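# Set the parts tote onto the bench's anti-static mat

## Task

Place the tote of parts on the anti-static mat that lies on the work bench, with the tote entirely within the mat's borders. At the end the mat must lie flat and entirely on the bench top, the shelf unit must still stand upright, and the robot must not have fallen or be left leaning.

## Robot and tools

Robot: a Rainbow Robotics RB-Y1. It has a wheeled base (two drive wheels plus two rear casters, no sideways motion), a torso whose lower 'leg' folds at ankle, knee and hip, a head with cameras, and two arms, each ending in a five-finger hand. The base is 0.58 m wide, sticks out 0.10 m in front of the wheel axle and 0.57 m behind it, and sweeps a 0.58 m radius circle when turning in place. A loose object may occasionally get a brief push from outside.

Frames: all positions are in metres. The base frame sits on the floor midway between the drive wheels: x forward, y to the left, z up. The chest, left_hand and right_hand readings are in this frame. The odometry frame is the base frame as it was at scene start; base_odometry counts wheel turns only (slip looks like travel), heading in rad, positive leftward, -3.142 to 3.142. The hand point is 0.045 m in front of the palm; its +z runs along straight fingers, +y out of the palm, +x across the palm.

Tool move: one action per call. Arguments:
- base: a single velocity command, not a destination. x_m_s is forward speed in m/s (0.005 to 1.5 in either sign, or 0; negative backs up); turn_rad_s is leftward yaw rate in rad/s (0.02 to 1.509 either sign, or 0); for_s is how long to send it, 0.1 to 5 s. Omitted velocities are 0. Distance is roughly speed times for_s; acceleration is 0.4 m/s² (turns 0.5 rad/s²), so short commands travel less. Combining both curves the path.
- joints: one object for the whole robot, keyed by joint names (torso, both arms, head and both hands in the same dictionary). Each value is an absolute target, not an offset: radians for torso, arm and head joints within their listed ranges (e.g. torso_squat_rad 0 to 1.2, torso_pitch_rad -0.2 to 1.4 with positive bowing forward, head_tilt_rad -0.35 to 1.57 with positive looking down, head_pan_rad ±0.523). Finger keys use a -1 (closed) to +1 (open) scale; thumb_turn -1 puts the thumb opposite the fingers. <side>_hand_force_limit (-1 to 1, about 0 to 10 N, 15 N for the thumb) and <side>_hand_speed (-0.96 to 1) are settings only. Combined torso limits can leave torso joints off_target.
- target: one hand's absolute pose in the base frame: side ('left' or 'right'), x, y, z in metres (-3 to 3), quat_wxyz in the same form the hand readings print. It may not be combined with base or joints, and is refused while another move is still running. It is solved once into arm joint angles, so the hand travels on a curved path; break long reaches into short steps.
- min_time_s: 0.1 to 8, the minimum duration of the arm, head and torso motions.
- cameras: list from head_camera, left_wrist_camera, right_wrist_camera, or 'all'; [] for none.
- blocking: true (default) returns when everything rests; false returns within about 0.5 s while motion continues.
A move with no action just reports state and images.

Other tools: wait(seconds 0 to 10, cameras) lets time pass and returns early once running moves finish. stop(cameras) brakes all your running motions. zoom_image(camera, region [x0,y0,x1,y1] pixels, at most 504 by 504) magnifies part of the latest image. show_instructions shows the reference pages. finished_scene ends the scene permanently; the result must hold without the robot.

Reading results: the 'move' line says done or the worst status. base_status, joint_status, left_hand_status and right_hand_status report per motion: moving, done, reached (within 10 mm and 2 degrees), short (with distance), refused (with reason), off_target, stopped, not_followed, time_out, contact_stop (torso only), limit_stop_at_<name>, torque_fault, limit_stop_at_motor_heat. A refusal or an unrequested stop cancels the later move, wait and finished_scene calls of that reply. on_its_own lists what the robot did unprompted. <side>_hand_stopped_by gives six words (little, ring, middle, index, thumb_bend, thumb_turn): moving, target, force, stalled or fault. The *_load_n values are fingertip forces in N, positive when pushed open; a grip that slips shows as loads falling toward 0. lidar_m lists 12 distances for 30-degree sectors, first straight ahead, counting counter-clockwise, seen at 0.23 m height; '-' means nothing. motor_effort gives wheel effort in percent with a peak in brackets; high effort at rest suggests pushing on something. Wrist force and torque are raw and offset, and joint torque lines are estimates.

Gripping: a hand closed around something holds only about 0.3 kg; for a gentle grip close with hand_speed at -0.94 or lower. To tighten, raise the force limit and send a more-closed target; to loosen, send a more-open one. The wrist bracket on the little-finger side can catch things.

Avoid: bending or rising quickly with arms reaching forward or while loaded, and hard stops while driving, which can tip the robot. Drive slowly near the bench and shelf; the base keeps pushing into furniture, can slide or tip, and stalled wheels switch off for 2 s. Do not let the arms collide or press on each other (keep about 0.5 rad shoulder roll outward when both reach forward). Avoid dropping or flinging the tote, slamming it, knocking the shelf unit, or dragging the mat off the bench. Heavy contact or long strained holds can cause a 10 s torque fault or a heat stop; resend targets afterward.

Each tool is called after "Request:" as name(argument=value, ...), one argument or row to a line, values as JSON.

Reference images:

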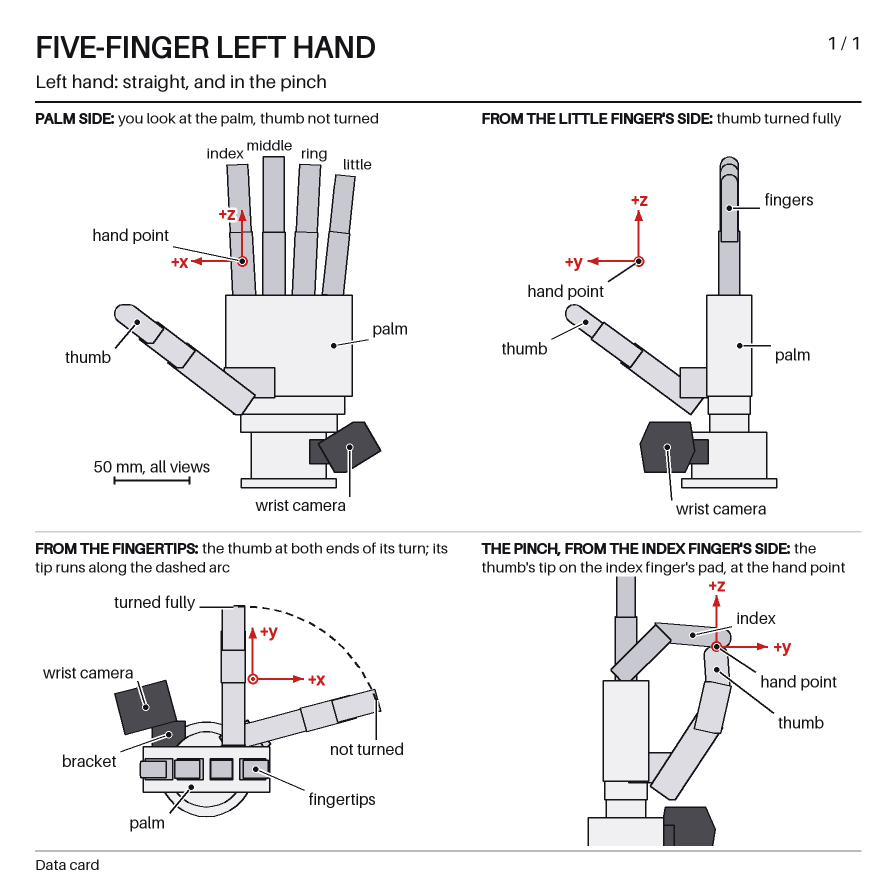

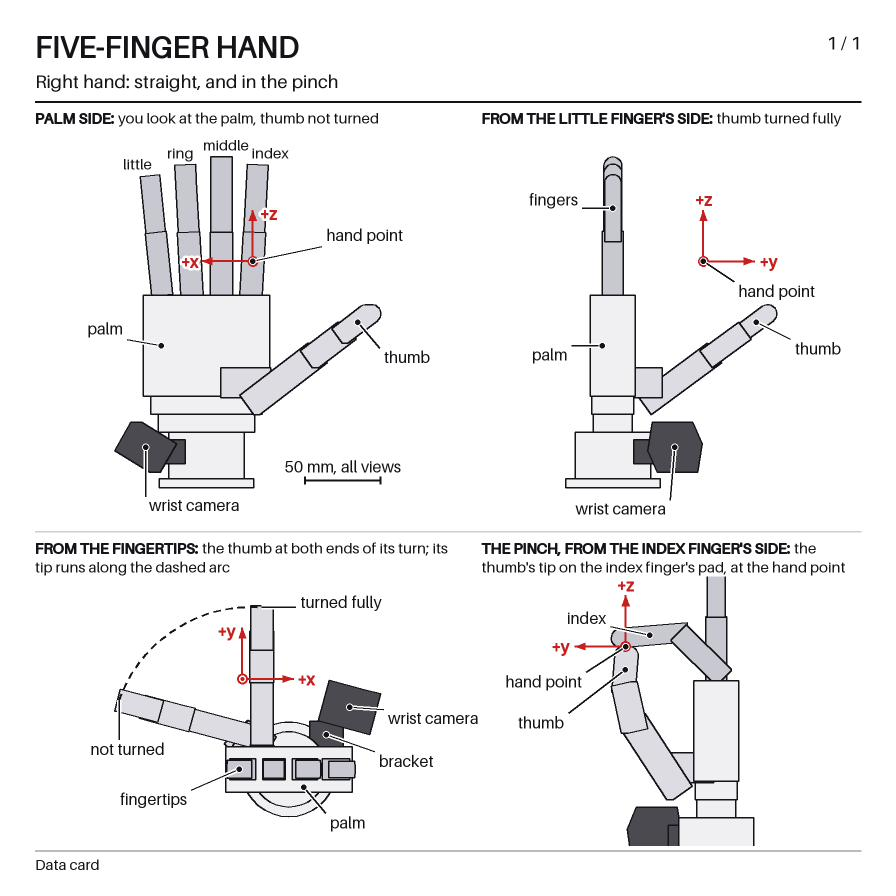

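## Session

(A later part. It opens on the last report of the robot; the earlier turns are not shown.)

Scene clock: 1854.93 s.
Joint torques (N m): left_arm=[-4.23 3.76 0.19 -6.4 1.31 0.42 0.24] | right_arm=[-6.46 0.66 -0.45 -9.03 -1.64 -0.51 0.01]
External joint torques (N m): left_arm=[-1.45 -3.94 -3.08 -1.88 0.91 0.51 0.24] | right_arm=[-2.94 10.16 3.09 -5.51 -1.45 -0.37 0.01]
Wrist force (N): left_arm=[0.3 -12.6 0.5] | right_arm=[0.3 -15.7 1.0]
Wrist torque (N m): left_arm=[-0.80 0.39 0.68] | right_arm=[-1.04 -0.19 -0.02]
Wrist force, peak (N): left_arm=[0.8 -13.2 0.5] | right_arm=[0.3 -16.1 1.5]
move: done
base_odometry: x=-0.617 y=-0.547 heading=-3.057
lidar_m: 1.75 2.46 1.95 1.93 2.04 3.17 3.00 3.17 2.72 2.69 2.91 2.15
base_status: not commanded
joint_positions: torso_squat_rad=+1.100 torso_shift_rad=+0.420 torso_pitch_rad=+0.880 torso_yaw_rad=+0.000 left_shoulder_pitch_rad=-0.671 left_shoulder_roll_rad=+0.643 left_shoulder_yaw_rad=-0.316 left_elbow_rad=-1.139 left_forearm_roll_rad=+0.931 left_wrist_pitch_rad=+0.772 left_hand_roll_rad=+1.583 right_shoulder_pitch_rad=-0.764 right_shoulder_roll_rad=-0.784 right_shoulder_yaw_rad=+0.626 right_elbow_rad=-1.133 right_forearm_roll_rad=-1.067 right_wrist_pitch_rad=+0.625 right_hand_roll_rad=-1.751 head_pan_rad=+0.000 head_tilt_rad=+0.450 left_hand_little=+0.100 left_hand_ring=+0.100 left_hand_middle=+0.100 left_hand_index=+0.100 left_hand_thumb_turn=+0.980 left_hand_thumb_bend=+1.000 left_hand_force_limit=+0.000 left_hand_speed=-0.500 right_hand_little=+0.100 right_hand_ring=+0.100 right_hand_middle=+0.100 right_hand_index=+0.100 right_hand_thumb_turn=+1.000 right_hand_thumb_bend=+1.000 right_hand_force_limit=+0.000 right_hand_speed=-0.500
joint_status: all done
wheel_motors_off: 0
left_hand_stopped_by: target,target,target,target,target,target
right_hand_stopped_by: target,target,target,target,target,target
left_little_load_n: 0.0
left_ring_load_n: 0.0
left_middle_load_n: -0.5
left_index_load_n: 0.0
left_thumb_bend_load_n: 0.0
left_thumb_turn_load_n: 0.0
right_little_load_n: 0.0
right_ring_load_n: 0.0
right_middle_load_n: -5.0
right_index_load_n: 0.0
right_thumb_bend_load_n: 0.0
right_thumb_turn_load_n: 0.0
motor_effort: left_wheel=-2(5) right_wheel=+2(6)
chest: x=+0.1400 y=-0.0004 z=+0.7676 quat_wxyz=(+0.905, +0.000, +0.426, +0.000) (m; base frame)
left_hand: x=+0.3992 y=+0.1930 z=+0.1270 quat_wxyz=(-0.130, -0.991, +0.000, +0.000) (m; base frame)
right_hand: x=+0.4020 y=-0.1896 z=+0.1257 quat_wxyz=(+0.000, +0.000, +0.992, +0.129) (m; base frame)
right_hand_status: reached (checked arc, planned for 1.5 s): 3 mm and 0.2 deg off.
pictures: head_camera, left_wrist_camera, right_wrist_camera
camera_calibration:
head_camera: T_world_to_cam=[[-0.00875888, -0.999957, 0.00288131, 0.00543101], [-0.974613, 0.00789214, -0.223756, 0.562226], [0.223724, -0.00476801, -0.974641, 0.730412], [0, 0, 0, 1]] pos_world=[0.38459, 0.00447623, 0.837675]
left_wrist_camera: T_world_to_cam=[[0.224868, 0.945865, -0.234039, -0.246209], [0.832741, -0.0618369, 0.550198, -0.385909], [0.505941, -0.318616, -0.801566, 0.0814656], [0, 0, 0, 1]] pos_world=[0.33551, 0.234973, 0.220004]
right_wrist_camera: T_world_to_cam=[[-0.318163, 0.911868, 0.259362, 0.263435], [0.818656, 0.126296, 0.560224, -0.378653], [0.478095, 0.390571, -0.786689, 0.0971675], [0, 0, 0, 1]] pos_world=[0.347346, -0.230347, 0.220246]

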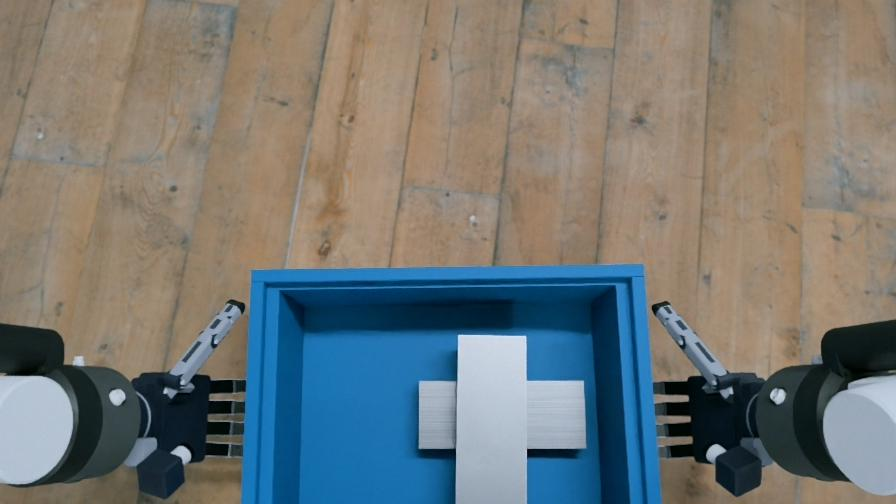

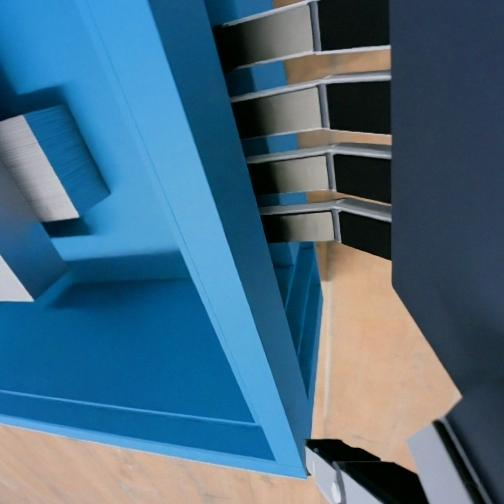

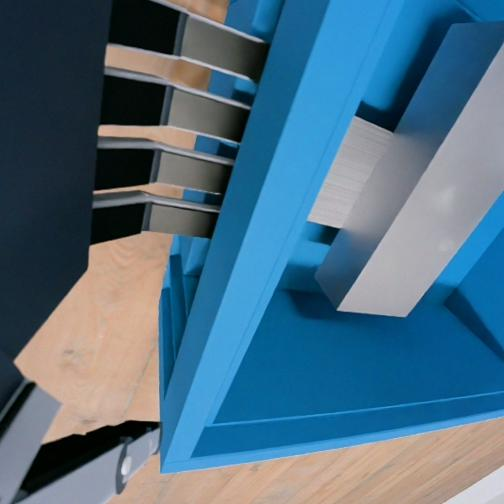

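Request:
move(
  target={"side":"left","x":0.399,"y":0.215,"z":0.127,"quat_wxyz":[0.1305,0.9914,0,0]},
  min_time_s=1.5,
)

Request:
move(
  target={"side":"right","x":0.402,"y":-0.215,"z":0.126,"quat_wxyz":[0,0,0.9914,0.1305]},
  min_time_s=1.5,
)

Request:
move(
  target={"side":"left","x":0.4,"y":0.24,"z":0.127,"quat_wxyz":[0.1305,0.9914,0,0]},
  min_time_s=1.5,
)

Request:
move(
  target={"side":"right","x":0.4,"y":-0.24,"z":0.127,"quat_wxyz":[0,0,0.9914,0.1305]},
  min_time_s=1.5,
  cameras=["head_camera"],
)

Request:
move(
  joints={"torso_squat_rad":0.0,"torso_shift_rad":0.12,"torso_pitch_rad":0.88},
  min_time_s=6,
  cameras=["head_camera"],
)

Scene clock: 1881.57 s.
Joint torques (N m): left_arm=[-2.17 10.34 3.41 -3.66 0.65 -0.31 -0.38] | right_arm=[-4.64 -4.65 -1.95 -5.96 -1.21 -0.37 0.05]
External joint torques (N m): left_arm=[0.43 1.83 -0.03 0.53 0.26 -0.25 -0.38] | right_arm=[-1.12 4.81 1.58 -2.42 -1.02 -0.22 0.05]
Wrist force (N): left_arm=[0.1 -5.9 5.1] | right_arm=[-0.1 -7.4 8.1]
Wrist torque (N m): left_arm=[-0.99 0.48 0.46] | right_arm=[-1.26 -0.33 0.16]
Wrist force, peak (N): left_arm=[0.4 -13.2 1.0] | right_arm=[0.6 -16.2 1.2]
move: done
base_odometry: x=-0.617 y=-0.547 heading=-3.057
lidar_m: 1.74 2.46 1.95 1.93 2.04 3.17 2.93 3.18 2.72 2.69 2.91 2.15
base_status: not commanded
joint_positions: torso_squat_rad=+1.100 torso_shift_rad=+0.420 torso_pitch_rad=+0.880 torso_yaw_rad=+0.000 left_shoulder_pitch_rad=-0.667 left_shoulder_roll_rad=+0.670 left_shoulder_yaw_rad=-0.299 left_elbow_rad=-1.104 left_forearm_roll_rad=+0.993 left_wrist_pitch_rad=+0.764 left_hand_roll_rad=+1.515 right_shoulder_pitch_rad=-0.765 right_shoulder_roll_rad=-0.783 right_shoulder_yaw_rad=+0.626 right_elbow_rad=-1.134 right_forearm_roll_rad=-1.067 right_wrist_pitch_rad=+0.625 right_hand_roll_rad=-1.751 head_pan_rad=+0.000 head_tilt_rad=+0.450 left_hand_little=+0.100 left_hand_ring=+0.100 left_hand_middle=+0.100 left_hand_index=+0.100 left_hand_thumb_turn=+0.980 left_hand_thumb_bend=+1.000 left_hand_force_limit=+0.000 left_hand_speed=-0.500 right_hand_little=+0.100 right_hand_ring=+0.100 right_hand_middle=+0.100 right_hand_index=+0.100 right_hand_thumb_turn=+1.000 right_hand_thumb_bend=+1.000 right_hand_force_limit=+0.000 right_hand_speed=-0.500
joint_status: all done
wheel_motors_off: 0
left_hand_stopped_by: target,target,target,target,target,target
right_hand_stopped_by: target,target,target,target,target,target
left_little_load_n: 0.0
left_ring_load_n: 0.0
left_middle_load_n: 0.0
left_index_load_n: 0.0
left_thumb_bend_load_n: 0.0
left_thumb_turn_load_n: 0.0
right_little_load_n: 0.0
right_ring_load_n: 0.5
right_middle_load_n: -2.0
right_index_load_n: 0.0
right_thumb_bend_load_n: 0.0
right_thumb_turn_load_n: 0.0
motor_effort: left_wheel=-2(5) right_wheel=+3(6)
chest: x=+0.1400 y=-0.0004 z=+0.7676 quat_wxyz=(+0.905, +0.000, +0.426, +0.000) (m; base frame)
left_hand: x=+0.3996 y=+0.2144 z=+0.1271 quat_wxyz=(-0.128, -0.992, -0.001, -0.001) (m; base frame)
left_hand_status: reached (checked arc, planned for 1.5 s): 1 mm and 0.3 deg off.
right_hand: x=+0.4020 y=-0.1883 z=+0.1259 quat_wxyz=(+0.000, +0.000, +0.991, +0.130) (m; base frame)
pictures: none

Scene clock: 1883.40 s.
Joint torques (N m): left_arm=[-1.95 10.16 3.53 -3.65 0.64 -0.42 -0.34] | right_arm=[-1.96 -10.43 -4.83 -2.61 -0.6 -0.11 0.41]
External joint torques (N m): left_arm=[0.64 1.65 0.09 0.54 0.24 -0.36 -0.34] | right_arm=[1.27 -0.02 -1.19 0.45 -0.42 -0.01 0.41]
Wrist force (N): left_arm=[0.0 -6.1 4.6] | right_arm=[0.4 -3.2 11.6]
Wrist torque (N m): left_arm=[-1.00 0.51 0.46] | right_arm=[-1.37 -0.52 0.32]
Wrist force, peak (N): left_arm=[0.4 -6.3 5.5] | right_arm=[-0.1 -3.1 12.3]
move: done
base_odometry: x=-0.617 y=-0.547 heading=-3.057
lidar_m: 1.74 2.45 1.95 1.93 2.04 3.17 2.92 3.17 2.72 2.68 2.91 2.16
base_status: not commanded
joint_positions: torso_squat_rad=+1.100 torso_shift_rad=+0.420 torso_pitch_rad=+0.880 torso_yaw_rad=+0.000 left_shoulder_pitch_rad=-0.667 left_shoulder_roll_rad=+0.670 left_shoulder_yaw_rad=-0.299 left_elbow_rad=-1.104 left_forearm_roll_rad=+0.993 left_wrist_pitch_rad=+0.764 left_hand_roll_rad=+1.515 right_shoulder_pitch_rad=-0.755 right_shoulder_roll_rad=-0.814 right_shoulder_yaw_rad=+0.612 right_elbow_rad=-1.099 right_forearm_roll_rad=-1.150 right_wrist_pitch_rad=+0.611 right_hand_roll_rad=-1.660 head_pan_rad=+0.000 head_tilt_rad=+0.450 left_hand_little=+0.100 left_hand_ring=+0.100 left_hand_middle=+0.100 left_hand_index=+0.100 left_hand_thumb_turn=+0.980 left_hand_thumb_bend=+1.000 left_hand_force_limit=+0.000 left_hand_speed=-0.500 right_hand_little=+0.100 right_hand_ring=+0.100 right_hand_middle=+0.100 right_hand_index=+0.100 right_hand_thumb_turn=+1.000 right_hand_thumb_bend=+1.000 right_hand_force_limit=+0.000 right_hand_speed=-0.500
joint_status: all done
wheel_motors_off: 0
left_hand_stopped_by: target,target,target,target,target,target
right_hand_stopped_by: target,target,target,target,target,target
left_little_load_n: 0.0
left_ring_load_n: 0.0
left_middle_load_n: 0.0
left_index_load_n: 0.0
left_thumb_bend_load_n: 0.0
left_thumb_turn_load_n: 0.0
right_little_load_n: 0.0
right_ring_load_n: 0.5
right_middle_load_n: 0.0
right_index_load_n: 0.0
right_thumb_bend_load_n: 0.0
right_thumb_turn_load_n: 0.0
motor_effort: left_wheel=-4(6) right_wheel=+4(6)
chest: x=+0.1400 y=-0.0004 z=+0.7676 quat_wxyz=(+0.905, +0.000, +0.426, +0.000) (m; base frame)
left_hand: x=+0.3996 y=+0.2145 z=+0.1271 quat_wxyz=(-0.128, -0.992, -0.001, -0.001) (m; base frame)
right_hand: x=+0.4028 y=-0.2145 z=+0.1259 quat_wxyz=(+0.002, +0.001, +0.992, +0.125) (m; base frame)
right_hand_status: reached (checked arc, planned for 1.5 s): 1 mm and 0.7 deg off.
pictures: none

Scene clock: 1885.23 s.
Joint torques (N m): left_arm=[-4.5 11.26 4.04 -3.4 0.6 -0.3 -0.42] | right_arm=[-1.54 -10.38 -4.86 -2.51 -0.76 -0.15 0.27]
External joint torques (N m): left_arm=[-2.05 1.8 0.45 0.35 0.22 -0.29 -0.42] | right_arm=[1.69 0.03 -1.22 0.55 -0.58 -0.05 0.27]
Wrist force (N): left_arm=[0.6 -5.8 4.4] | right_arm=[0.0 -2.9 11.9]
Wrist torque (N m): left_arm=[-0.98 0.41 0.49] | right_arm=[-1.34 -0.43 0.34]
Wrist force, peak (N): left_arm=[0.4 -6.5 5.6] | right_arm=[0.0 -3.5 12.2]
move: done
base_odometry: x=-0.617 y=-0.547 heading=-3.057
lidar_m: 1.74 2.46 1.95 1.93 2.04 3.18 3.00 3.17 2.72 2.68 2.90 2.15
base_status: not commanded
joint_positions: torso_squat_rad=+1.100 torso_shift_rad=+0.420 torso_pitch_rad=+0.880 torso_yaw_rad=+0.000 left_shoulder_pitch_rad=-0.671 left_shoulder_roll_rad=+0.699 left_shoulder_yaw_rad=-0.277 left_elbow_rad=-1.050 left_forearm_roll_rad=+1.072 left_wrist_pitch_rad=+0.760 left_hand_roll_rad=+1.423 right_shoulder_pitch_rad=-0.755 right_shoulder_roll_rad=-0.814 right_shoulder_yaw_rad=+0.612 right_elbow_rad=-1.099 right_forearm_roll_rad=-1.150 right_wrist_pitch_rad=+0.611 right_hand_roll_rad=-1.660 head_pan_rad=+0.000 head_tilt_rad=+0.450 left_hand_little=+0.100 left_hand_ring=+0.100 left_hand_middle=+0.100 left_hand_index=+0.100 left_hand_thumb_turn=+0.980 left_hand_thumb_bend=+1.000 left_hand_force_limit=+0.000 left_hand_speed=-0.500 right_hand_little=+0.100 right_hand_ring=+0.100 right_hand_middle=+0.100 right_hand_index=+0.100 right_hand_thumb_turn=+1.000 right_hand_thumb_bend=+1.000 right_hand_force_limit=+0.000 right_hand_speed=-0.500
joint_status: all done
wheel_motors_off: 0
left_hand_stopped_by: target,target,target,target,target,target
right_hand_stopped_by: target,target,target,target,target,target
left_little_load_n: 0.0
left_ring_load_n: 0.0
left_middle_load_n: 0.0
left_index_load_n: 0.0
left_thumb_bend_load_n: 0.0
left_thumb_turn_load_n: 0.0
right_little_load_n: 0.0
right_ring_load_n: 0.0
right_middle_load_n: 0.0
right_index_load_n: 0.0
right_thumb_bend_load_n: -0.5
right_thumb_turn_load_n: 0.0
motor_effort: left_wheel=-3(5) right_wheel=+4(6)
chest: x=+0.1400 y=-0.0004 z=+0.7676 quat_wxyz=(+0.905, +0.000, +0.426, +0.000) (m; base frame)
left_hand: x=+0.4004 y=+0.2395 z=+0.1274 quat_wxyz=(-0.126, -0.992, -0.002, -0.002) (m; base frame)
left_hand_status: reached (checked arc, planned for 1.5 s): 1 mm and 0.6 deg off.
right_hand: x=+0.4028 y=-0.2145 z=+0.1259 quat_wxyz=(+0.002, +0.001, +0.992, +0.125) (m; base frame)
pictures: none

Scene clock: 1887.07 s.
Joint torques (N m): left_arm=[-4.29 11.26 3.85 -3.38 0.66 -0.37 -0.26] | right_arm=[-1.46 -11.3 -4.82 -1.99 -0.77 0.01 0.37]
External joint torques (N m): left_arm=[-1.84 1.8 0.25 0.37 0.27 -0.36 -0.26] | right_arm=[1.4 0.06 -1.17 0.5 -0.57 0.01 0.37]
Wrist force (N): left_arm=[0.8 -5.7 5.1] | right_arm=[-0.2 -3.1 11.9]
Wrist torque (N m): left_arm=[-0.97 0.36 0.48] | right_arm=[-1.34 -0.40 0.33]
Wrist force, peak (N): left_arm=[0.2 -6.4 5.2] | right_arm=[0.0 -2.8 12.4]
move: done
base_odometry: x=-0.617 y=-0.547 heading=-3.057
lidar_m: 1.74 2.45 1.95 1.93 2.04 3.17 2.92 3.17 2.72 2.69 2.91 2.15
base_status: not commanded
joint_positions: torso_squat_rad=+1.100 torso_shift_rad=+0.420 torso_pitch_rad=+0.880 torso_yaw_rad=+0.000 left_shoulder_pitch_rad=-0.671 left_shoulder_roll_rad=+0.699 left_shoulder_yaw_rad=-0.277 left_elbow_rad=-1.050 left_forearm_roll_rad=+1.072 left_wrist_pitch_rad=+0.760 left_hand_roll_rad=+1.423 right_shoulder_pitch_rad=-0.746 right_shoulder_roll_rad=-0.838 right_shoulder_yaw_rad=+0.587 right_elbow_rad=-1.037 right_forearm_roll_rad=-1.290 right_wrist_pitch_rad=+0.611 right_hand_roll_rad=-1.498 head_pan_rad=+0.000 head_tilt_rad=+0.450 left_hand_little=+0.100 left_hand_ring=+0.100 left_hand_middle=+0.100 left_hand_index=+0.100 left_hand_thumb_turn=+0.980 left_hand_thumb_bend=+1.000 left_hand_force_limit=+0.000 left_hand_speed=-0.500 right_hand_little=+0.100 right_hand_ring=+0.100 right_hand_middle=+0.100 right_hand_index=+0.100 right_hand_thumb_turn=+1.000 right_hand_thumb_bend=+1.000 right_hand_force_limit=+0.000 right_hand_speed=-0.500
joint_status: all done
wheel_motors_off: 0
left_hand_stopped_by: target,target,target,target,target,target
right_hand_stopped_by: target,target,target,target,target,target
left_little_load_n: 0.0
left_ring_load_n: -0.5
left_middle_load_n: 0.0
left_index_load_n: 0.0
left_thumb_bend_load_n: 0.0
left_thumb_turn_load_n: 0.0
right_little_load_n: 0.0
right_ring_load_n: 0.0
right_middle_load_n: 0.0
right_index_load_n: 0.0
right_thumb_bend_load_n: 0.0
right_thumb_turn_load_n: 0.0
motor_effort: left_wheel=-4(5) right_wheel=+3(6)
chest: x=+0.1400 y=-0.0004 z=+0.7676 quat_wxyz=(+0.905, +0.000, +0.426, +0.000) (m; base frame)
left_hand: x=+0.4004 y=+0.2395 z=+0.1274 quat_wxyz=(-0.126, -0.992, -0.002, -0.002) (m; base frame)
right_hand: x=+0.4001 y=-0.2396 z=+0.1272 quat_wxyz=(+0.001, +0.000, +0.992, +0.129) (m; base frame)
right_hand_status: reached (checked arc, planned for 1.5 s): 0 mm and 0.2 deg off.
pictures: head_camera
camera_calibration:
head_camera: T_world_to_cam=[[-0.00866129, -0.999958, 0.00290311, 0.0053754], [-0.974614, 0.00779216, -0.223756, 0.562226], [0.223724, -0.00476742, -0.974641, 0.730412], [0, 0, 0, 1]] pos_world=[0.384589, 0.00447641, 0.837675]

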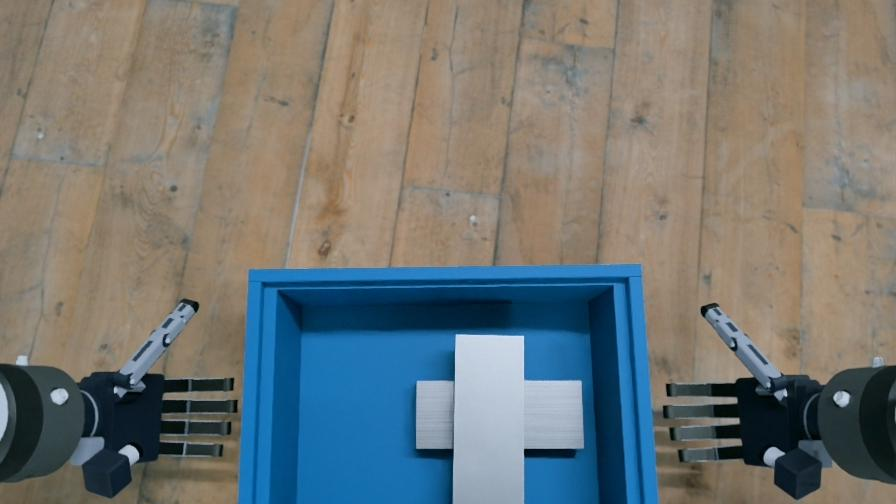

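Scene clock: 1893.37 s.
Joint torques (N m): left_arm=[-4.26 11.03 3.45 -3.46 0.62 -0.39 -0.26] | right_arm=[-1.72 -11.26 -4.56 -1.86 -0.51 -0.07 0.26]
External joint torques (N m): left_arm=[-1.81 1.57 -0.15 0.29 0.23 -0.37 -0.26] | right_arm=[1.15 0.11 -0.91 0.62 -0.31 -0.06 0.26]
Wrist force (N): left_arm=[0.4 -5.5 4.5] | right_arm=[0.4 -3.0 11.8]
Wrist torque (N m): left_arm=[-0.89 0.40 0.46] | right_arm=[-1.32 -0.47 0.38]
Wrist force, peak (N): left_arm=[0.6 -6.7 5.1] | right_arm=[0.1 -2.9 12.3]
move: done
base_odometry: x=-0.617 y=-0.547 heading=-3.057
lidar_m: 1.74 2.45 1.95 1.93 2.05 3.17 3.00 3.17 2.72 2.69 2.90 2.16
base_status: not commanded
joint_positions: torso_squat_rad=+0.000 torso_shift_rad=+0.120 torso_pitch_rad=+0.880 torso_yaw_rad=+0.000 left_shoulder_pitch_rad=-0.671 left_shoulder_roll_rad=+0.699 left_shoulder_yaw_rad=-0.277 left_elbow_rad=-1.049 left_forearm_roll_rad=+1.072 left_wrist_pitch_rad=+0.760 left_hand_roll_rad=+1.423 right_shoulder_pitch_rad=-0.746 right_shoulder_roll_rad=-0.838 right_shoulder_yaw_rad=+0.587 right_elbow_rad=-1.037 right_forearm_roll_rad=-1.290 right_wrist_pitch_rad=+0.611 right_hand_roll_rad=-1.498 head_pan_rad=+0.000 head_tilt_rad=+0.450 left_hand_little=+0.100 left_hand_ring=+0.100 left_hand_middle=+0.100 left_hand_index=+0.100 left_hand_thumb_turn=+0.980 left_hand_thumb_bend=+1.000 left_hand_force_limit=+0.000 left_hand_speed=-0.500 right_hand_little=+0.100 right_hand_ring=+0.100 right_hand_middle=+0.100 right_hand_index=+0.100 right_hand_thumb_turn=+1.000 right_hand_thumb_bend=+1.000 right_hand_force_limit=+0.000 right_hand_speed=-0.500
joint_status: all done
wheel_motors_off: 0
left_hand_stopped_by: target,target,target,target,target,target
right_hand_stopped_by: target,target,target,target,target,target
left_little_load_n: 0.0
left_ring_load_n: 0.0
left_middle_load_n: 0.0
left_index_load_n: 0.0
left_thumb_bend_load_n: 0.0
left_thumb_turn_load_n: 0.0
right_little_load_n: 0.0
right_ring_load_n: 0.0
right_middle_load_n: 0.5
right_index_load_n: 0.0
right_thumb_bend_load_n: 0.0
right_thumb_turn_load_n: 0.0
motor_effort: left_wheel=-1(6) right_wheel=+4(7)
chest: x=+0.0944 y=-0.0005 z=+1.1726 quat_wxyz=(+0.905, +0.000, +0.426, +0.000) (m; base frame)
left_hand: x=+0.3547 y=+0.2393 z=+0.5323 quat_wxyz=(-0.126, -0.992, -0.002, -0.001) (m; base frame)
right_hand: x=+0.3543 y=-0.2398 z=+0.5321 quat_wxyz=(+0.000, +0.000, +0.992, +0.129) (m; base frame)
pictures: head_camera
camera_calibration:
head_camera: T_world_to_cam=[[-0.00866063, -0.999958, 0.00290581, 0.0036014], [-0.97468, 0.0077923, -0.22347, 0.608051], [0.223438, -0.00476763, -0.974706, 1.13542], [0, 0, 0, 1]] pos_world=[0.338989, 0.00427641, 1.24257]

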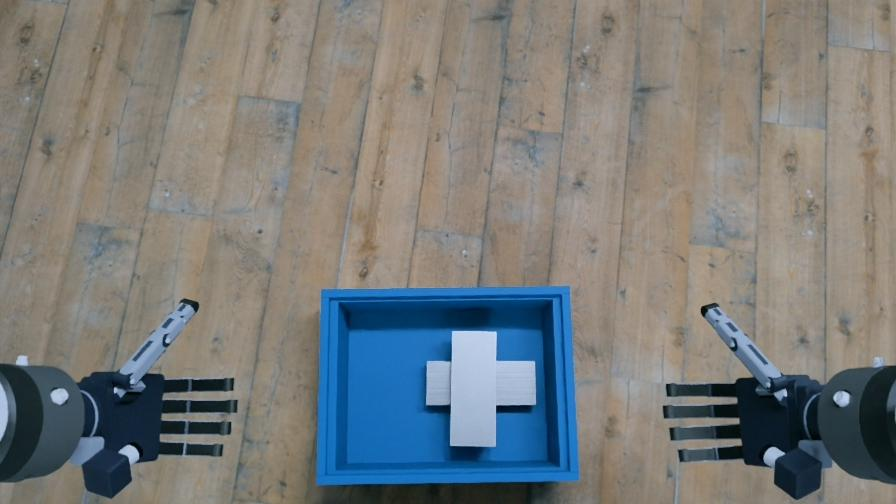

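Request:
move(
  target={"side":"left","x":0.355,"y":0.1925,"z":0.532,"quat_wxyz":[0.1305,0.9914,0,0]},
  min_time_s=2,
)

Request:
move(
  joints={"torso_squat_rad":0.0,"torso_shift_rad":0.136,"torso_pitch_rad":0.84},
  min_time_s=1,
)

Request:
move(
  target={"side":"left","x":0.362,"y":0.1925,"z":0.592,"quat_wxyz":[0.1305,0.9914,0,0]},
  min_time_s=1,
)

Request:
move(
  joints={"torso_squat_rad":0.0,"torso_shift_rad":0.148,"torso_pitch_rad":0.80},
  min_time_s=1,
)

Request:
move(
  target={"side":"left","x":0.370,"y":0.1925,"z":0.652,"quat_wxyz":[0.1305,0.9914,0,0]},
  min_time_s=1,
)

Request:
move(
  joints={"torso_squat_rad":0.0,"torso_shift_rad":0.161,"torso_pitch_rad":0.755},
  min_time_s=1,
)

Request:
move(
  target={"side":"left","x":0.377,"y":0.1925,"z":0.712,"quat_wxyz":[0.1305,0.9914,0,0]},
  min_time_s=1,
)

Request:
move(
  joints={"torso_squat_rad":0.0,"torso_shift_rad":0.175,"torso_pitch_rad":0.71},
  min_time_s=1,
)

Request:
move(
  target={"side":"left","x":0.385,"y":0.1925,"z":0.772,"quat_wxyz":[0.1305,0.9914,0,0]},
  min_time_s=1,
)

Scene clock: 1918.30 s.
Joint torques (N m): left_arm=[-4.78 7.06 2.2 -5.31 0.23 0.2 0.46] | right_arm=[-1.68 -11.27 -4.88 -1.93 -0.72 0.03 0.35]
External joint torques (N m): left_arm=[-1.9 -0.71 -1.09 -0.82 -0.18 0.29 0.46] | right_arm=[1.19 0.09 -1.23 0.56 -0.52 0.04 0.35]
Wrist force (N): left_arm=[0.4 -6.9 4.3] | right_arm=[-0.1 -2.8 11.9]
Wrist torque (N m): left_arm=[-1.11 0.42 0.65] | right_arm=[-1.32 -0.41 0.31]
Wrist force, peak (N): left_arm=[0.3 -6.7 5.0] | right_arm=[0.3 -2.8 12.6]
move: done
base_odometry: x=-0.617 y=-0.547 heading=-3.057
lidar_m: 1.74 2.45 1.95 1.92 2.03 3.17 2.93 3.18 2.72 2.68 2.90 2.15
base_status: not commanded
joint_positions: torso_squat_rad=+0.000 torso_shift_rad=+0.120 torso_pitch_rad=+0.880 torso_yaw_rad=+0.000 left_shoulder_pitch_rad=-0.677 left_shoulder_roll_rad=+0.647 left_shoulder_yaw_rad=-0.323 left_elbow_rad=-1.133 left_forearm_roll_rad=+0.940 left_wrist_pitch_rad=+0.769 left_hand_roll_rad=+1.582 right_shoulder_pitch_rad=-0.746 right_shoulder_roll_rad=-0.838 right_shoulder_yaw_rad=+0.587 right_elbow_rad=-1.037 right_forearm_roll_rad=-1.290 right_wrist_pitch_rad=+0.611 right_hand_roll_rad=-1.498 head_pan_rad=+0.000 head_tilt_rad=+0.450 left_hand_little=+0.100 left_hand_ring=+0.100 left_hand_middle=+0.100 left_hand_index=+0.100 left_hand_thumb_turn=+0.980 left_hand_thumb_bend=+1.000 left_hand_force_limit=+0.000 left_hand_speed=-0.500 right_hand_little=+0.100 right_hand_ring=+0.100 right_hand_middle=+0.100 right_hand_index=+0.100 right_hand_thumb_turn=+1.000 right_hand_thumb_bend=+1.000 right_hand_force_limit=+0.000 right_hand_speed=-0.500
joint_status: all done
wheel_motors_off: 0
left_hand_stopped_by: target,target,target,target,target,target
right_hand_stopped_by: target,target,target,target,target,target
left_little_load_n: 0.0
left_ring_load_n: 0.5
left_middle_load_n: 0.0
left_index_load_n: 0.0
left_thumb_bend_load_n: 0.0
left_thumb_turn_load_n: 0.0
right_little_load_n: 0.0
right_ring_load_n: 0.0
right_middle_load_n: 0.0
right_index_load_n: 0.0
right_thumb_bend_load_n: 0.0
right_thumb_turn_load_n: 0.0
motor_effort: left_wheel=-3(4) right_wheel=+4(6)
chest: x=+0.0944 y=-0.0005 z=+1.1726 quat_wxyz=(+0.905, +0.000, +0.426, +0.000) (m; base frame)
left_hand: x=+0.3550 y=+0.1929 z=+0.5321 quat_wxyz=(-0.131, -0.991, +0.000, +0.000) (m; base frame)
left_hand_status: reached (checked arc, planned for 2.0 s): 0 mm and 0.1 deg off.
right_hand: x=+0.3543 y=-0.2398 z=+0.5321 quat_wxyz=(+0.000, +0.000, +0.992, +0.129) (m; base frame)
pictures: none

Scene clock: 1919.60 s.
Joint torques (N m): left_arm=[-5.51 7.22 2.18 -5.37 0.05 0.09 0.45] | right_arm=[-2.72 -11.47 -4.95 -2.15 -0.68 -0.06 0.34]
External joint torques (N m): left_arm=[-1.71 -0.8 -1.35 -0.67 -0.36 0.27 0.45] | right_arm=[1.09 0.17 -1 0.48 -0.48 0.03 0.34]
Wrist force (N): left_arm=[0.2 -5.9 4.9] | right_arm=[0.3 -2.9 12.1]
Wrist torque (N m): left_arm=[-0.95 0.46 0.57] | right_arm=[-1.35 -0.48 0.36]
Wrist force, peak (N): left_arm=[0.3 -6.7 5.0] | right_arm=[0.0 -2.8 12.5]
move: done
base_odometry: x=-0.617 y=-0.547 heading=-3.057
lidar_m: 1.74 2.45 1.95 1.93 2.05 3.17 2.92 3.18 2.72 2.69 2.90 2.15
base_status: not commanded
joint_positions: torso_squat_rad=+0.000 torso_shift_rad=+0.136 torso_pitch_rad=+0.840 torso_yaw_rad=+0.000 left_shoulder_pitch_rad=-0.677 left_shoulder_roll_rad=+0.647 left_shoulder_yaw_rad=-0.323 left_elbow_rad=-1.133 left_forearm_roll_rad=+0.940 left_wrist_pitch_rad=+0.769 left_hand_roll_rad=+1.582 right_shoulder_pitch_rad=-0.746 right_shoulder_roll_rad=-0.838 right_shoulder_yaw_rad=+0.587 right_elbow_rad=-1.037 right_forearm_roll_rad=-1.290 right_wrist_pitch_rad=+0.611 right_hand_roll_rad=-1.498 head_pan_rad=+0.000 head_tilt_rad=+0.450 left_hand_little=+0.100 left_hand_ring=+0.100 left_hand_middle=+0.100 left_hand_index=+0.100 left_hand_thumb_turn=+0.980 left_hand_thumb_bend=+1.000 left_hand_force_limit=+0.000 left_hand_speed=-0.500 right_hand_little=+0.100 right_hand_ring=+0.100 right_hand_middle=+0.100 right_hand_index=+0.100 right_hand_thumb_turn=+1.000 right_hand_thumb_bend=+1.000 right_hand_force_limit=+0.000 right_hand_speed=-0.500
joint_status: all done
wheel_motors_off: 0
left_hand_stopped_by: target,target,target,target,target,target
right_hand_stopped_by: target,target,target,target,target,target
left_little_load_n: 0.0
left_ring_load_n: 0.0
left_middle_load_n: 0.0
left_index_load_n: 0.0
left_thumb_bend_load_n: 0.0
left_thumb_turn_load_n: 0.0
right_little_load_n: 0.0
right_ring_load_n: 0.0
right_middle_load_n: 0.0
right_index_load_n: 0.0
right_thumb_bend_load_n: 0.0
right_thumb_turn_load_n: 0.0
motor_effort: left_wheel=-3(6) right_wheel=+4(6)
chest: x=+0.0973 y=-0.0005 z=+1.1805 quat_wxyz=(+0.913, +0.000, +0.408, +0.000) (m; base frame)
left_hand: x=+0.3835 y=+0.1928 z=+0.5510 quat_wxyz=(-0.131, -0.991, +0.003, -0.020) (m; base frame)
right_hand: x=+0.3828 y=-0.2398 z=+0.5510 quat_wxyz=(+0.020, -0.002, +0.991, +0.129) (m; base frame)
pictures: none

Scene clock: 1920.93 s.
Joint torques (N m): left_arm=[-3.09 9.39 3.94 -5.87 0.44 0 0.2] | right_arm=[-2.62 -11.36 -4.98 -2.33 -0.63 -0.01 0.38]
External joint torques (N m): left_arm=[-0.61 1.2 -0.24 -0.5 -0.02 0.2 0.2] | right_arm=[1.19 0.28 -1.03 0.31 -0.43 0.08 0.38]
Wrist force (N): left_arm=[0.4 -6.1 5.0] | right_arm=[0.4 -3.3 11.8]
Wrist torque (N m): left_arm=[-1.02 0.44 0.60] | right_arm=[-1.39 -0.48 0.32]
Wrist force, peak (N): left_arm=[0.4 -6.2 5.5] | right_arm=[0.1 -3.1 12.3]
move: done
base_odometry: x=-0.617 y=-0.547 heading=-3.057
lidar_m: 1.74 2.46 1.96 1.93 2.05 3.18 2.92 3.18 2.71 2.69 2.90 2.15
base_status: not commanded
joint_positions: torso_squat_rad=+0.000 torso_shift_rad=+0.136 torso_pitch_rad=+0.840 torso_yaw_rad=+0.000 left_shoulder_pitch_rad=-0.540 left_shoulder_roll_rad=+0.748 left_shoulder_yaw_rad=-0.312 left_elbow_rad=-1.448 left_forearm_roll_rad=+0.882 left_wrist_pitch_rad=+0.892 left_hand_roll_rad=+1.777 right_shoulder_pitch_rad=-0.746 right_shoulder_roll_rad=-0.838 right_shoulder_yaw_rad=+0.587 right_elbow_rad=-1.037 right_forearm_roll_rad=-1.290 right_wrist_pitch_rad=+0.611 right_hand_roll_rad=-1.498 head_pan_rad=+0.000 head_tilt_rad=+0.450 left_hand_little=+0.100 left_hand_ring=+0.100 left_hand_middle=+0.100 left_hand_index=+0.100 left_hand_thumb_turn=+0.980 left_hand_thumb_bend=+1.000 left_hand_force_limit=+0.000 left_hand_speed=-0.500 right_hand_little=+0.100 right_hand_ring=+0.100 right_hand_middle=+0.100 right_hand_index=+0.100 right_hand_thumb_turn=+1.000 right_hand_thumb_bend=+1.000 right_hand_force_limit=+0.000 right_hand_speed=-0.500
joint_status: all done
wheel_motors_off: 0
left_hand_stopped_by: target,target,target,target,target,target
right_hand_stopped_by: target,target,target,target,target,target
left_little_load_n: 0.0
left_ring_load_n: 0.0
left_middle_load_n: 0.0
left_index_load_n: 0.0
left_thumb_bend_load_n: -0.5
left_thumb_turn_load_n: 0.0
right_little_load_n: 0.0
right_ring_load_n: 0.0
right_middle_load_n: 0.0
right_index_load_n: 0.0
right_thumb_bend_load_n: 0.0
right_thumb_turn_load_n: 0.0
motor_effort: left_wheel=-3(5) right_wheel=+3(7)
chest: x=+0.0974 y=-0.0005 z=+1.1805 quat_wxyz=(+0.913, +0.000, +0.408, +0.000) (m; base frame)
left_hand: x=+0.3620 y=+0.1924 z=+0.5920 quat_wxyz=(-0.131, -0.991, +0.000, +0.000) (m; base frame)
left_hand_status: reached (checked arc, planned for 1.0 s): 0 mm and 0.1 deg off.
right_hand: x=+0.3828 y=-0.2398 z=+0.5510 quat_wxyz=(+0.020, -0.002, +0.991, +0.129) (m; base frame)
pictures: none

Scene clock: 1922.23 s.
Joint torques (N m): left_arm=[-3.36 9.69 4.39 -6.16 0.44 -0.1 0.19] | right_arm=[-3.55 -11.81 -5.23 -2.65 -0.52 -0.06 0.29]
External joint torques (N m): left_arm=[-0.03 1.26 -0.07 -0.65 -0.01 0.17 0.19] | right_arm=[1.21 0.07 -0.99 0.14 -0.33 0.11 0.3]
Wrist force (N): left_arm=[0.0 -5.9 5.1] | right_arm=[0.3 -3.5 12.0]
Wrist torque (N m): left_arm=[-1.01 0.48 0.55] | right_arm=[-1.44 -0.45 0.34]
Wrist force, peak (N): left_arm=[0.2 -6.4 5.3] | right_arm=[0.2 -3.2 12.2]
move: done
base_odometry: x=-0.617 y=-0.547 heading=-3.057
lidar_m: 1.75 2.46 1.95 1.93 2.04 3.18 2.92 3.18 2.72 2.69 2.89 2.15
base_status: not commanded
joint_positions: torso_squat_rad=+0.000 torso_shift_rad=+0.148 torso_pitch_rad=+0.800 torso_yaw_rad=+0.000 left_shoulder_pitch_rad=-0.540 left_shoulder_roll_rad=+0.748 left_shoulder_yaw_rad=-0.312 left_elbow_rad=-1.448 left_forearm_roll_rad=+0.882 left_wrist_pitch_rad=+0.892 left_hand_roll_rad=+1.777 right_shoulder_pitch_rad=-0.746 right_shoulder_roll_rad=-0.838 right_shoulder_yaw_rad=+0.587 right_elbow_rad=-1.037 right_forearm_roll_rad=-1.290 right_wrist_pitch_rad=+0.611 right_hand_roll_rad=-1.498 head_pan_rad=+0.000 head_tilt_rad=+0.450 left_hand_little=+0.100 left_hand_ring=+0.100 left_hand_middle=+0.100 left_hand_index=+0.100 left_hand_thumb_turn=+0.980 left_hand_thumb_bend=+1.000 left_hand_force_limit=+0.000 left_hand_speed=-0.500 right_hand_little=+0.100 right_hand_ring=+0.100 right_hand_middle=+0.100 right_hand_index=+0.100 right_hand_thumb_turn=+1.000 right_hand_thumb_bend=+1.000 right_hand_force_limit=+0.000 right_hand_speed=-0.500
joint_status: all done
wheel_motors_off: 0
left_hand_stopped_by: target,target,target,target,target,target
right_hand_stopped_by: target,target,target,target,target,target
left_little_load_n: 0.0
left_ring_load_n: 0.0
left_middle_load_n: 0.0
left_index_load_n: 0.0
left_thumb_bend_load_n: 0.0
left_thumb_turn_load_n: 0.0
right_little_load_n: 0.0
right_ring_load_n: 0.0
right_middle_load_n: 0.0
right_index_load_n: 0.0
right_thumb_bend_load_n: -0.5
right_thumb_turn_load_n: 0.0
motor_effort: left_wheel=-4(5) right_wheel=+4(7)
chest: x=+0.0972 y=-0.0005 z=+1.1884 quat_wxyz=(+0.921, +0.000, +0.389, +0.000) (m; base frame)
left_hand: x=+0.3852 y=+0.1924 z=+0.6109 quat_wxyz=(-0.131, -0.991, +0.003, -0.020) (m; base frame)
right_hand: x=+0.4076 y=-0.2399 z=+0.5707 quat_wxyz=(+0.040, -0.005, +0.991, +0.129) (m; base frame)
pictures: none

Scene clock: 1923.57 s.
Joint torques (N m): left_arm=[-2.66 10.21 4.48 -6.49 0.54 0.04 0.37] | right_arm=[-3.78 -11.45 -5.13 -2.49 -0.63 -0.16 0.3]
External joint torques (N m): left_arm=[-0.02 1.57 -0.47 -0.67 0.05 0.31 0.38] | right_arm=[0.98 0.44 -0.89 0.3 -0.44 0.01 0.3]
Wrist force (N): left_arm=[0.3 -6.2 5.1] | right_arm=[0.6 -3.1 11.7]
Wrist torque (N m): left_arm=[-1.03 0.48 0.58] | right_arm=[-1.34 -0.48 0.33]
Wrist force, peak (N): left_arm=[0.5 -7.0 4.5] | right_arm=[0.5 -3.2 12.2]
move: done
base_odometry: x=-0.617 y=-0.547 heading=-3.057
lidar_m: 1.74 2.46 1.95 1.93 2.05 3.17 2.99 3.18 2.72 2.69 2.89 2.15
base_status: not commanded
joint_positions: torso_squat_rad=+0.000 torso_shift_rad=+0.148 torso_pitch_rad=+0.800 torso_yaw_rad=+0.000 left_shoulder_pitch_rad=-0.453 left_shoulder_roll_rad=+0.840 left_shoulder_yaw_rad=-0.282 left_elbow_rad=-1.678 left_forearm_roll_rad=+0.888 left_wrist_pitch_rad=+1.005 left_hand_roll_rad=+1.904 right_shoulder_pitch_rad=-0.746 right_shoulder_roll_rad=-0.838 right_shoulder_yaw_rad=+0.587 right_elbow_rad=-1.037 right_forearm_roll_rad=-1.290 right_wrist_pitch_rad=+0.611 right_hand_roll_rad=-1.498 head_pan_rad=+0.000 head_tilt_rad=+0.450 left_hand_little=+0.100 left_hand_ring=+0.100 left_hand_middle=+0.100 left_hand_index=+0.100 left_hand_thumb_turn=+0.980 left_hand_thumb_bend=+1.000 left_hand_force_limit=+0.000 left_hand_speed=-0.500 right_hand_little=+0.100 right_hand_ring=+0.100 right_hand_middle=+0.100 right_hand_index=+0.100 right_hand_thumb_turn=+1.000 right_hand_thumb_bend=+1.000 right_hand_force_limit=+0.000 right_hand_speed=-0.500
joint_status: all done
wheel_motors_off: 0
left_hand_stopped_by: target,target,target,target,target,target
right_hand_stopped_by: target,target,target,target,target,target
left_little_load_n: 0.0
left_ring_load_n: 0.0
left_middle_load_n: 0.0
left_index_load_n: 0.5
left_thumb_bend_load_n: 0.0
left_thumb_turn_load_n: 0.0
right_little_load_n: 0.0
right_ring_load_n: 0.0
right_middle_load_n: 0.0
right_index_load_n: 0.0
right_thumb_bend_load_n: 0.0
right_thumb_turn_load_n: 0.0
motor_effort: left_wheel=-5(5) right_wheel=+2(7)
chest: x=+0.0972 y=-0.0005 z=+1.1884 quat_wxyz=(+0.921, +0.000, +0.389, +0.000) (m; base frame)
left_hand: x=+0.3701 y=+0.1921 z=+0.6514 quat_wxyz=(-0.132, -0.991, +0.001, +0.000) (m; base frame)
left_hand_status: reached (checked arc, planned for 1.0 s): 1 mm and 0.2 deg off.
right_hand: x=+0.4076 y=-0.2399 z=+0.5707 quat_wxyz=(+0.040, -0.005, +0.991, +0.129) (m; base frame)
pictures: none

Scene clock: 1924.87 s.
Joint torques (N m): left_arm=[-3.13 10.5 5.17 -6.59 0.68 0 0.2] | right_arm=[-4.64 -11.89 -5.39 -2.72 -0.66 -0.16 0.3]
External joint torques (N m): left_arm=[0.39 1.61 -0.11 -0.68 0.21 0.35 0.19] | right_arm=[1.17 0.26 -0.84 0.22 -0.47 0.1 0.31]
Wrist force (N): left_arm=[0.3 -6.4 4.9] | right_arm=[0.6 -2.9 11.7]
Wrist torque (N m): left_arm=[-1.08 0.42 0.62] | right_arm=[-1.32 -0.46 0.35]
Wrist force, peak (N): left_arm=[0.5 -6.4 5.3] | right_arm=[0.7 -2.6 12.2]
move: done
base_odometry: x=-0.617 y=-0.547 heading=-3.057
lidar_m: 1.74 2.46 1.95 1.93 2.05 3.17 2.92 3.18 2.72 2.69 2.90 2.15
base_status: not commanded
joint_positions: torso_squat_rad=+0.000 torso_shift_rad=+0.161 torso_pitch_rad=+0.755 torso_yaw_rad=+0.000 left_shoulder_pitch_rad=-0.453 left_shoulder_roll_rad=+0.840 left_shoulder_yaw_rad=-0.282 left_elbow_rad=-1.678 left_forearm_roll_rad=+0.888 left_wrist_pitch_rad=+1.005 left_hand_roll_rad=+1.904 right_shoulder_pitch_rad=-0.746 right_shoulder_roll_rad=-0.838 right_shoulder_yaw_rad=+0.587 right_elbow_rad=-1.037 right_forearm_roll_rad=-1.290 right_wrist_pitch_rad=+0.611 right_hand_roll_rad=-1.498 head_pan_rad=+0.000 head_tilt_rad=+0.450 left_hand_little=+0.100 left_hand_ring=+0.100 left_hand_middle=+0.100 left_hand_index=+0.100 left_hand_thumb_turn=+0.980 left_hand_thumb_bend=+1.000 left_hand_force_limit=+0.000 left_hand_speed=-0.500 right_hand_little=+0.100 right_hand_ring=+0.100 right_hand_middle=+0.100 right_hand_index=+0.100 right_hand_thumb_turn=+1.000 right_hand_thumb_bend=+1.000 right_hand_force_limit=+0.000 right_hand_speed=-0.500
joint_status: all done
wheel_motors_off: 0
left_hand_stopped_by: target,target,target,target,target,target
right_hand_stopped_by: target,target,target,target,target,target
left_little_load_n: 0.5
left_ring_load_n: 0.0
left_middle_load_n: 0.0
left_index_load_n: 0.0
left_thumb_bend_load_n: 0.0
left_thumb_turn_load_n: 0.0
right_little_load_n: 0.0
right_ring_load_n: 0.0
right_middle_load_n: 0.5
right_index_load_n: 0.0
right_thumb_bend_load_n: 0.0
right_thumb_turn_load_n: 0.0
motor_effort: left_wheel=-2(6) right_wheel=+3(6)
chest: x=+0.0963 y=-0.0005 z=+1.1968 quat_wxyz=(+0.930, +0.000, +0.369, +0.000) (m; base frame)
left_hand: x=+0.3931 y=+0.1921 z=+0.6726 quat_wxyz=(-0.132, -0.991, +0.004, -0.022) (m; base frame)
right_hand: x=+0.4341 y=-0.2399 z=+0.5937 quat_wxyz=(+0.062, -0.008, +0.990, +0.129) (m; base frame)
pictures: none

Scene clock: 1926.20 s.
Joint torques (N m): left_arm=[-2.48 10.72 5.32 -6.38 0.57 -0.04 0.38] | right_arm=[-4.7 -11.54 -5.3 -2.76 -0.48 -0.17 0.36]
External joint torques (N m): left_arm=[0.52 1.68 -0.31 -0.41 0.07 0.28 0.38] | right_arm=[1.11 0.61 -0.74 0.19 -0.29 0.09 0.36]
Wrist force (N): left_arm=[0.4 -6.2 4.6] | right_arm=[0.7 -3.0 11.9]
Wrist torque (N m): left_arm=[-1.00 0.39 0.61] | right_arm=[-1.35 -0.50 0.34]
Wrist force, peak (N): left_arm=[0.0 -6.4 5.5] | right_arm=[1.0 -3.0 12.2]
move: done
base_odometry: x=-0.617 y=-0.547 heading=-3.057
lidar_m: 1.75 2.46 1.96 1.93 2.04 3.17 2.92 3.18 2.73 2.69 2.89 2.14
base_status: not commanded
joint_positions: torso_squat_rad=+0.000 torso_shift_rad=+0.161 torso_pitch_rad=+0.755 torso_yaw_rad=+0.000 left_shoulder_pitch_rad=-0.384 left_shoulder_roll_rad=+0.929 left_shoulder_yaw_rad=-0.240 left_elbow_rad=-1.870 left_forearm_roll_rad=+0.924 left_wrist_pitch_rad=+1.108 left_hand_roll_rad=+2.014 right_shoulder_pitch_rad=-0.746 right_shoulder_roll_rad=-0.838 right_shoulder_yaw_rad=+0.587 right_elbow_rad=-1.037 right_forearm_roll_rad=-1.290 right_wrist_pitch_rad=+0.611 right_hand_roll_rad=-1.498 head_pan_rad=+0.000 head_tilt_rad=+0.450 left_hand_little=+0.100 left_hand_ring=+0.100 left_hand_middle=+0.100 left_hand_index=+0.100 left_hand_thumb_turn=+0.980 left_hand_thumb_bend=+1.000 left_hand_force_limit=+0.000 left_hand_speed=-0.500 right_hand_little=+0.100 right_hand_ring=+0.100 right_hand_middle=+0.100 right_hand_index=+0.100 right_hand_thumb_turn=+1.000 right_hand_thumb_bend=+1.000 right_hand_force_limit=+0.000 right_hand_speed=-0.500
joint_status: all done
wheel_motors_off: 0
left_hand_stopped_by: target,target,target,target,target,target
right_hand_stopped_by: target,target,target,target,target,target
left_little_load_n: 0.0
left_ring_load_n: 0.0
left_middle_load_n: 0.0
left_index_load_n: 0.0
left_thumb_bend_load_n: 0.0
left_thumb_turn_load_n: 0.0
right_little_load_n: 0.5
right_ring_load_n: 0.0
right_middle_load_n: 0.0
right_index_load_n: 0.0
right_thumb_bend_load_n: -0.5
right_thumb_turn_load_n: 0.0
motor_effort: left_wheel=-2(4) right_wheel=+4(7)
chest: x=+0.0963 y=-0.0005 z=+1.1968 quat_wxyz=(+0.930, +0.000, +0.369, +0.000) (m; base frame)
left_hand: x=+0.3771 y=+0.1921 z=+0.7116 quat_wxyz=(-0.131, -0.991, +0.001, +0.000) (m; base frame)
left_hand_status: reached (checked arc, planned for 1.0 s): 1 mm and 0.1 deg off.
right_hand: x=+0.4341 y=-0.2399 z=+0.5937 quat_wxyz=(+0.062, -0.008, +0.990, +0.129) (m; base frame)
pictures: none

Scene clock: 1927.50 s.
Joint torques (N m): left_arm=[-3.13 10.62 5.93 -6.67 0.66 -0.21 0.09] | right_arm=[-5.55 -11.84 -5.78 -2.84 -0.54 -0.17 0.34]
External joint torques (N m): left_arm=[0.66 1.34 -0.02 -0.67 0.2 0.19 0.09] | right_arm=[1.3 0.54 -0.92 0.26 -0.35 0.18 0.34]
Wrist force (N): left_arm=[0.4 -6.3 4.7] | right_arm=[1.0 -3.3 12.5]
Wrist torque (N m): left_arm=[-1.02 0.40 0.59] | right_arm=[-1.43 -0.52 0.36]
Wrist force, peak (N): left_arm=[0.0 -6.5 5.1] | right_arm=[1.0 -3.3 12.5]
move: done
base_odometry: x=-0.617 y=-0.547 heading=-3.057
lidar_m: 1.74 2.46 1.96 1.93 2.04 3.18 2.92 3.17 2.73 2.69 2.89 2.14
base_status: not commanded
joint_positions: torso_squat_rad=+0.000 torso_shift_rad=+0.175 torso_pitch_rad=+0.710 torso_yaw_rad=+0.000 left_shoulder_pitch_rad=-0.384 left_shoulder_roll_rad=+0.929 left_shoulder_yaw_rad=-0.240 left_elbow_rad=-1.870 left_forearm_roll_rad=+0.924 left_wrist_pitch_rad=+1.108 left_hand_roll_rad=+2.014 right_shoulder_pitch_rad=-0.746 right_shoulder_roll_rad=-0.838 right_shoulder_yaw_rad=+0.587 right_elbow_rad=-1.037 right_forearm_roll_rad=-1.290 right_wrist_pitch_rad=+0.611 right_hand_roll_rad=-1.498 head_pan_rad=+0.000 head_tilt_rad=+0.450 left_hand_little=+0.100 left_hand_ring=+0.100 left_hand_middle=+0.100 left_hand_index=+0.100 left_hand_thumb_turn=+0.980 left_hand_thumb_bend=+1.000 left_hand_force_limit=+0.000 left_hand_speed=-0.500 right_hand_little=+0.100 right_hand_ring=+0.100 right_hand_middle=+0.100 right_hand_index=+0.100 right_hand_thumb_turn=+1.000 right_hand_thumb_bend=+1.000 right_hand_force_limit=+0.000 right_hand_speed=-0.500
joint_status: all done
wheel_motors_off: 0
left_hand_stopped_by: target,target,target,target,target,target
right_hand_stopped_by: target,target,target,target,target,target
left_little_load_n: 0.0
left_ring_load_n: 0.0
left_middle_load_n: 0.0
left_index_load_n: 0.0
left_thumb_bend_load_n: 0.0
left_thumb_turn_load_n: 0.0
right_little_load_n: 0.0
right_ring_load_n: 0.0
right_middle_load_n: 0.0
right_index_load_n: 0.0
right_thumb_bend_load_n: 0.0
right_thumb_turn_load_n: 0.0
motor_effort: left_wheel=-2(4) right_wheel=+4(6)
chest: x=+0.0956 y=-0.0005 z=+1.2044 quat_wxyz=(+0.938, +0.000, +0.348, +0.000) (m; base frame)
left_hand: x=+0.3979 y=+0.1921 z=+0.7324 quat_wxyz=(-0.131, -0.991, +0.004, -0.022) (m; base frame)
right_hand: x=+0.4602 y=-0.2399 z=+0.6172 quat_wxyz=(+0.085, -0.011, +0.988, +0.129) (m; base frame)
pictures: none

Scene clock: 1928.83 s.
Joint torques (N m): left_arm=[-3.4 11.38 6.22 -6.38 0.67 -0.03 0.23] | right_arm=[-5.87 -11.84 -5.65 -2.89 -0.51 -0.26 0.21]
External joint torques (N m): left_arm=[0.15 1.91 -0.04 -0.58 0.17 0.34 0.23] | right_arm=[0.98 0.55 -0.78 0.21 -0.33 0.08 0.21]
Wrist force (N): left_arm=[0.5 -6.1 4.5] | right_arm=[1.1 -3.1 11.6]
Wrist torque (N m): left_arm=[-0.99 0.37 0.58] | right_arm=[-1.35 -0.54 0.38]
Wrist force, peak (N): left_arm=[0.1 -6.5 5.3] | right_arm=[0.7 -3.2 12.2]
move: done
base_odometry: x=-0.617 y=-0.547 heading=-3.057
lidar_m: 1.74 2.46 1.95 1.93 2.05 3.17 2.92 3.18 2.71 2.69 2.89 2.16
base_status: not commanded
joint_positions: torso_squat_rad=+0.000 torso_shift_rad=+0.175 torso_pitch_rad=+0.710 torso_yaw_rad=+0.000 left_shoulder_pitch_rad=-0.337 left_shoulder_roll_rad=+1.017 left_shoulder_yaw_rad=-0.181 left_elbow_rad=-2.027 left_forearm_roll_rad=+0.993 left_wrist_pitch_rad=+1.206 left_hand_roll_rad=+2.108 right_shoulder_pitch_rad=-0.746 right_shoulder_roll_rad=-0.838 right_shoulder_yaw_rad=+0.587 right_elbow_rad=-1.037 right_forearm_roll_rad=-1.290 right_wrist_pitch_rad=+0.611 right_hand_roll_rad=-1.498 head_pan_rad=+0.000 head_tilt_rad=+0.450 left_hand_little=+0.100 left_hand_ring=+0.100 left_hand_middle=+0.100 left_hand_index=+0.100 left_hand_thumb_turn=+0.980 left_hand_thumb_bend=+1.000 left_hand_force_limit=+0.000 left_hand_speed=-0.500 right_hand_little=+0.100 right_hand_ring=+0.100 right_hand_middle=+0.100 right_hand_index=+0.100 right_hand_thumb_turn=+1.000 right_hand_thumb_bend=+1.000 right_hand_force_limit=+0.000 right_hand_speed=-0.500
joint_status: all done
wheel_motors_off: 0
left_hand_stopped_by: target,target,target,target,target,target
right_hand_stopped_by: target,target,target,target,target,target
left_little_load_n: 0.0
left_ring_load_n: 0.0
left_middle_load_n: 0.0
left_index_load_n: 0.0
left_thumb_bend_load_n: -0.5
left_thumb_turn_load_n: 0.0
right_little_load_n: 0.0
right_ring_load_n: 0.0
right_middle_load_n: 0.0
right_index_load_n: 0.0
right_thumb_bend_load_n: -0.5
right_thumb_turn_load_n: 0.0
motor_effort: left_wheel=-4(5) right_wheel=+4(6)
chest: x=+0.0956 y=-0.0005 z=+1.2044 quat_wxyz=(+0.938, +0.000, +0.348, +0.000) (m; base frame)
left_hand: x=+0.3850 y=+0.1921 z=+0.7716 quat_wxyz=(-0.131, -0.991, +0.001, +0.000) (m; base frame)
left_hand_status: reached (checked arc, planned for 1.0 s): 1 mm and 0.1 deg off.
right_hand: x=+0.4602 y=-0.2399 z=+0.6172 quat_wxyz=(+0.085, -0.011, +0.988, +0.129) (m; base frame)
pictures: none


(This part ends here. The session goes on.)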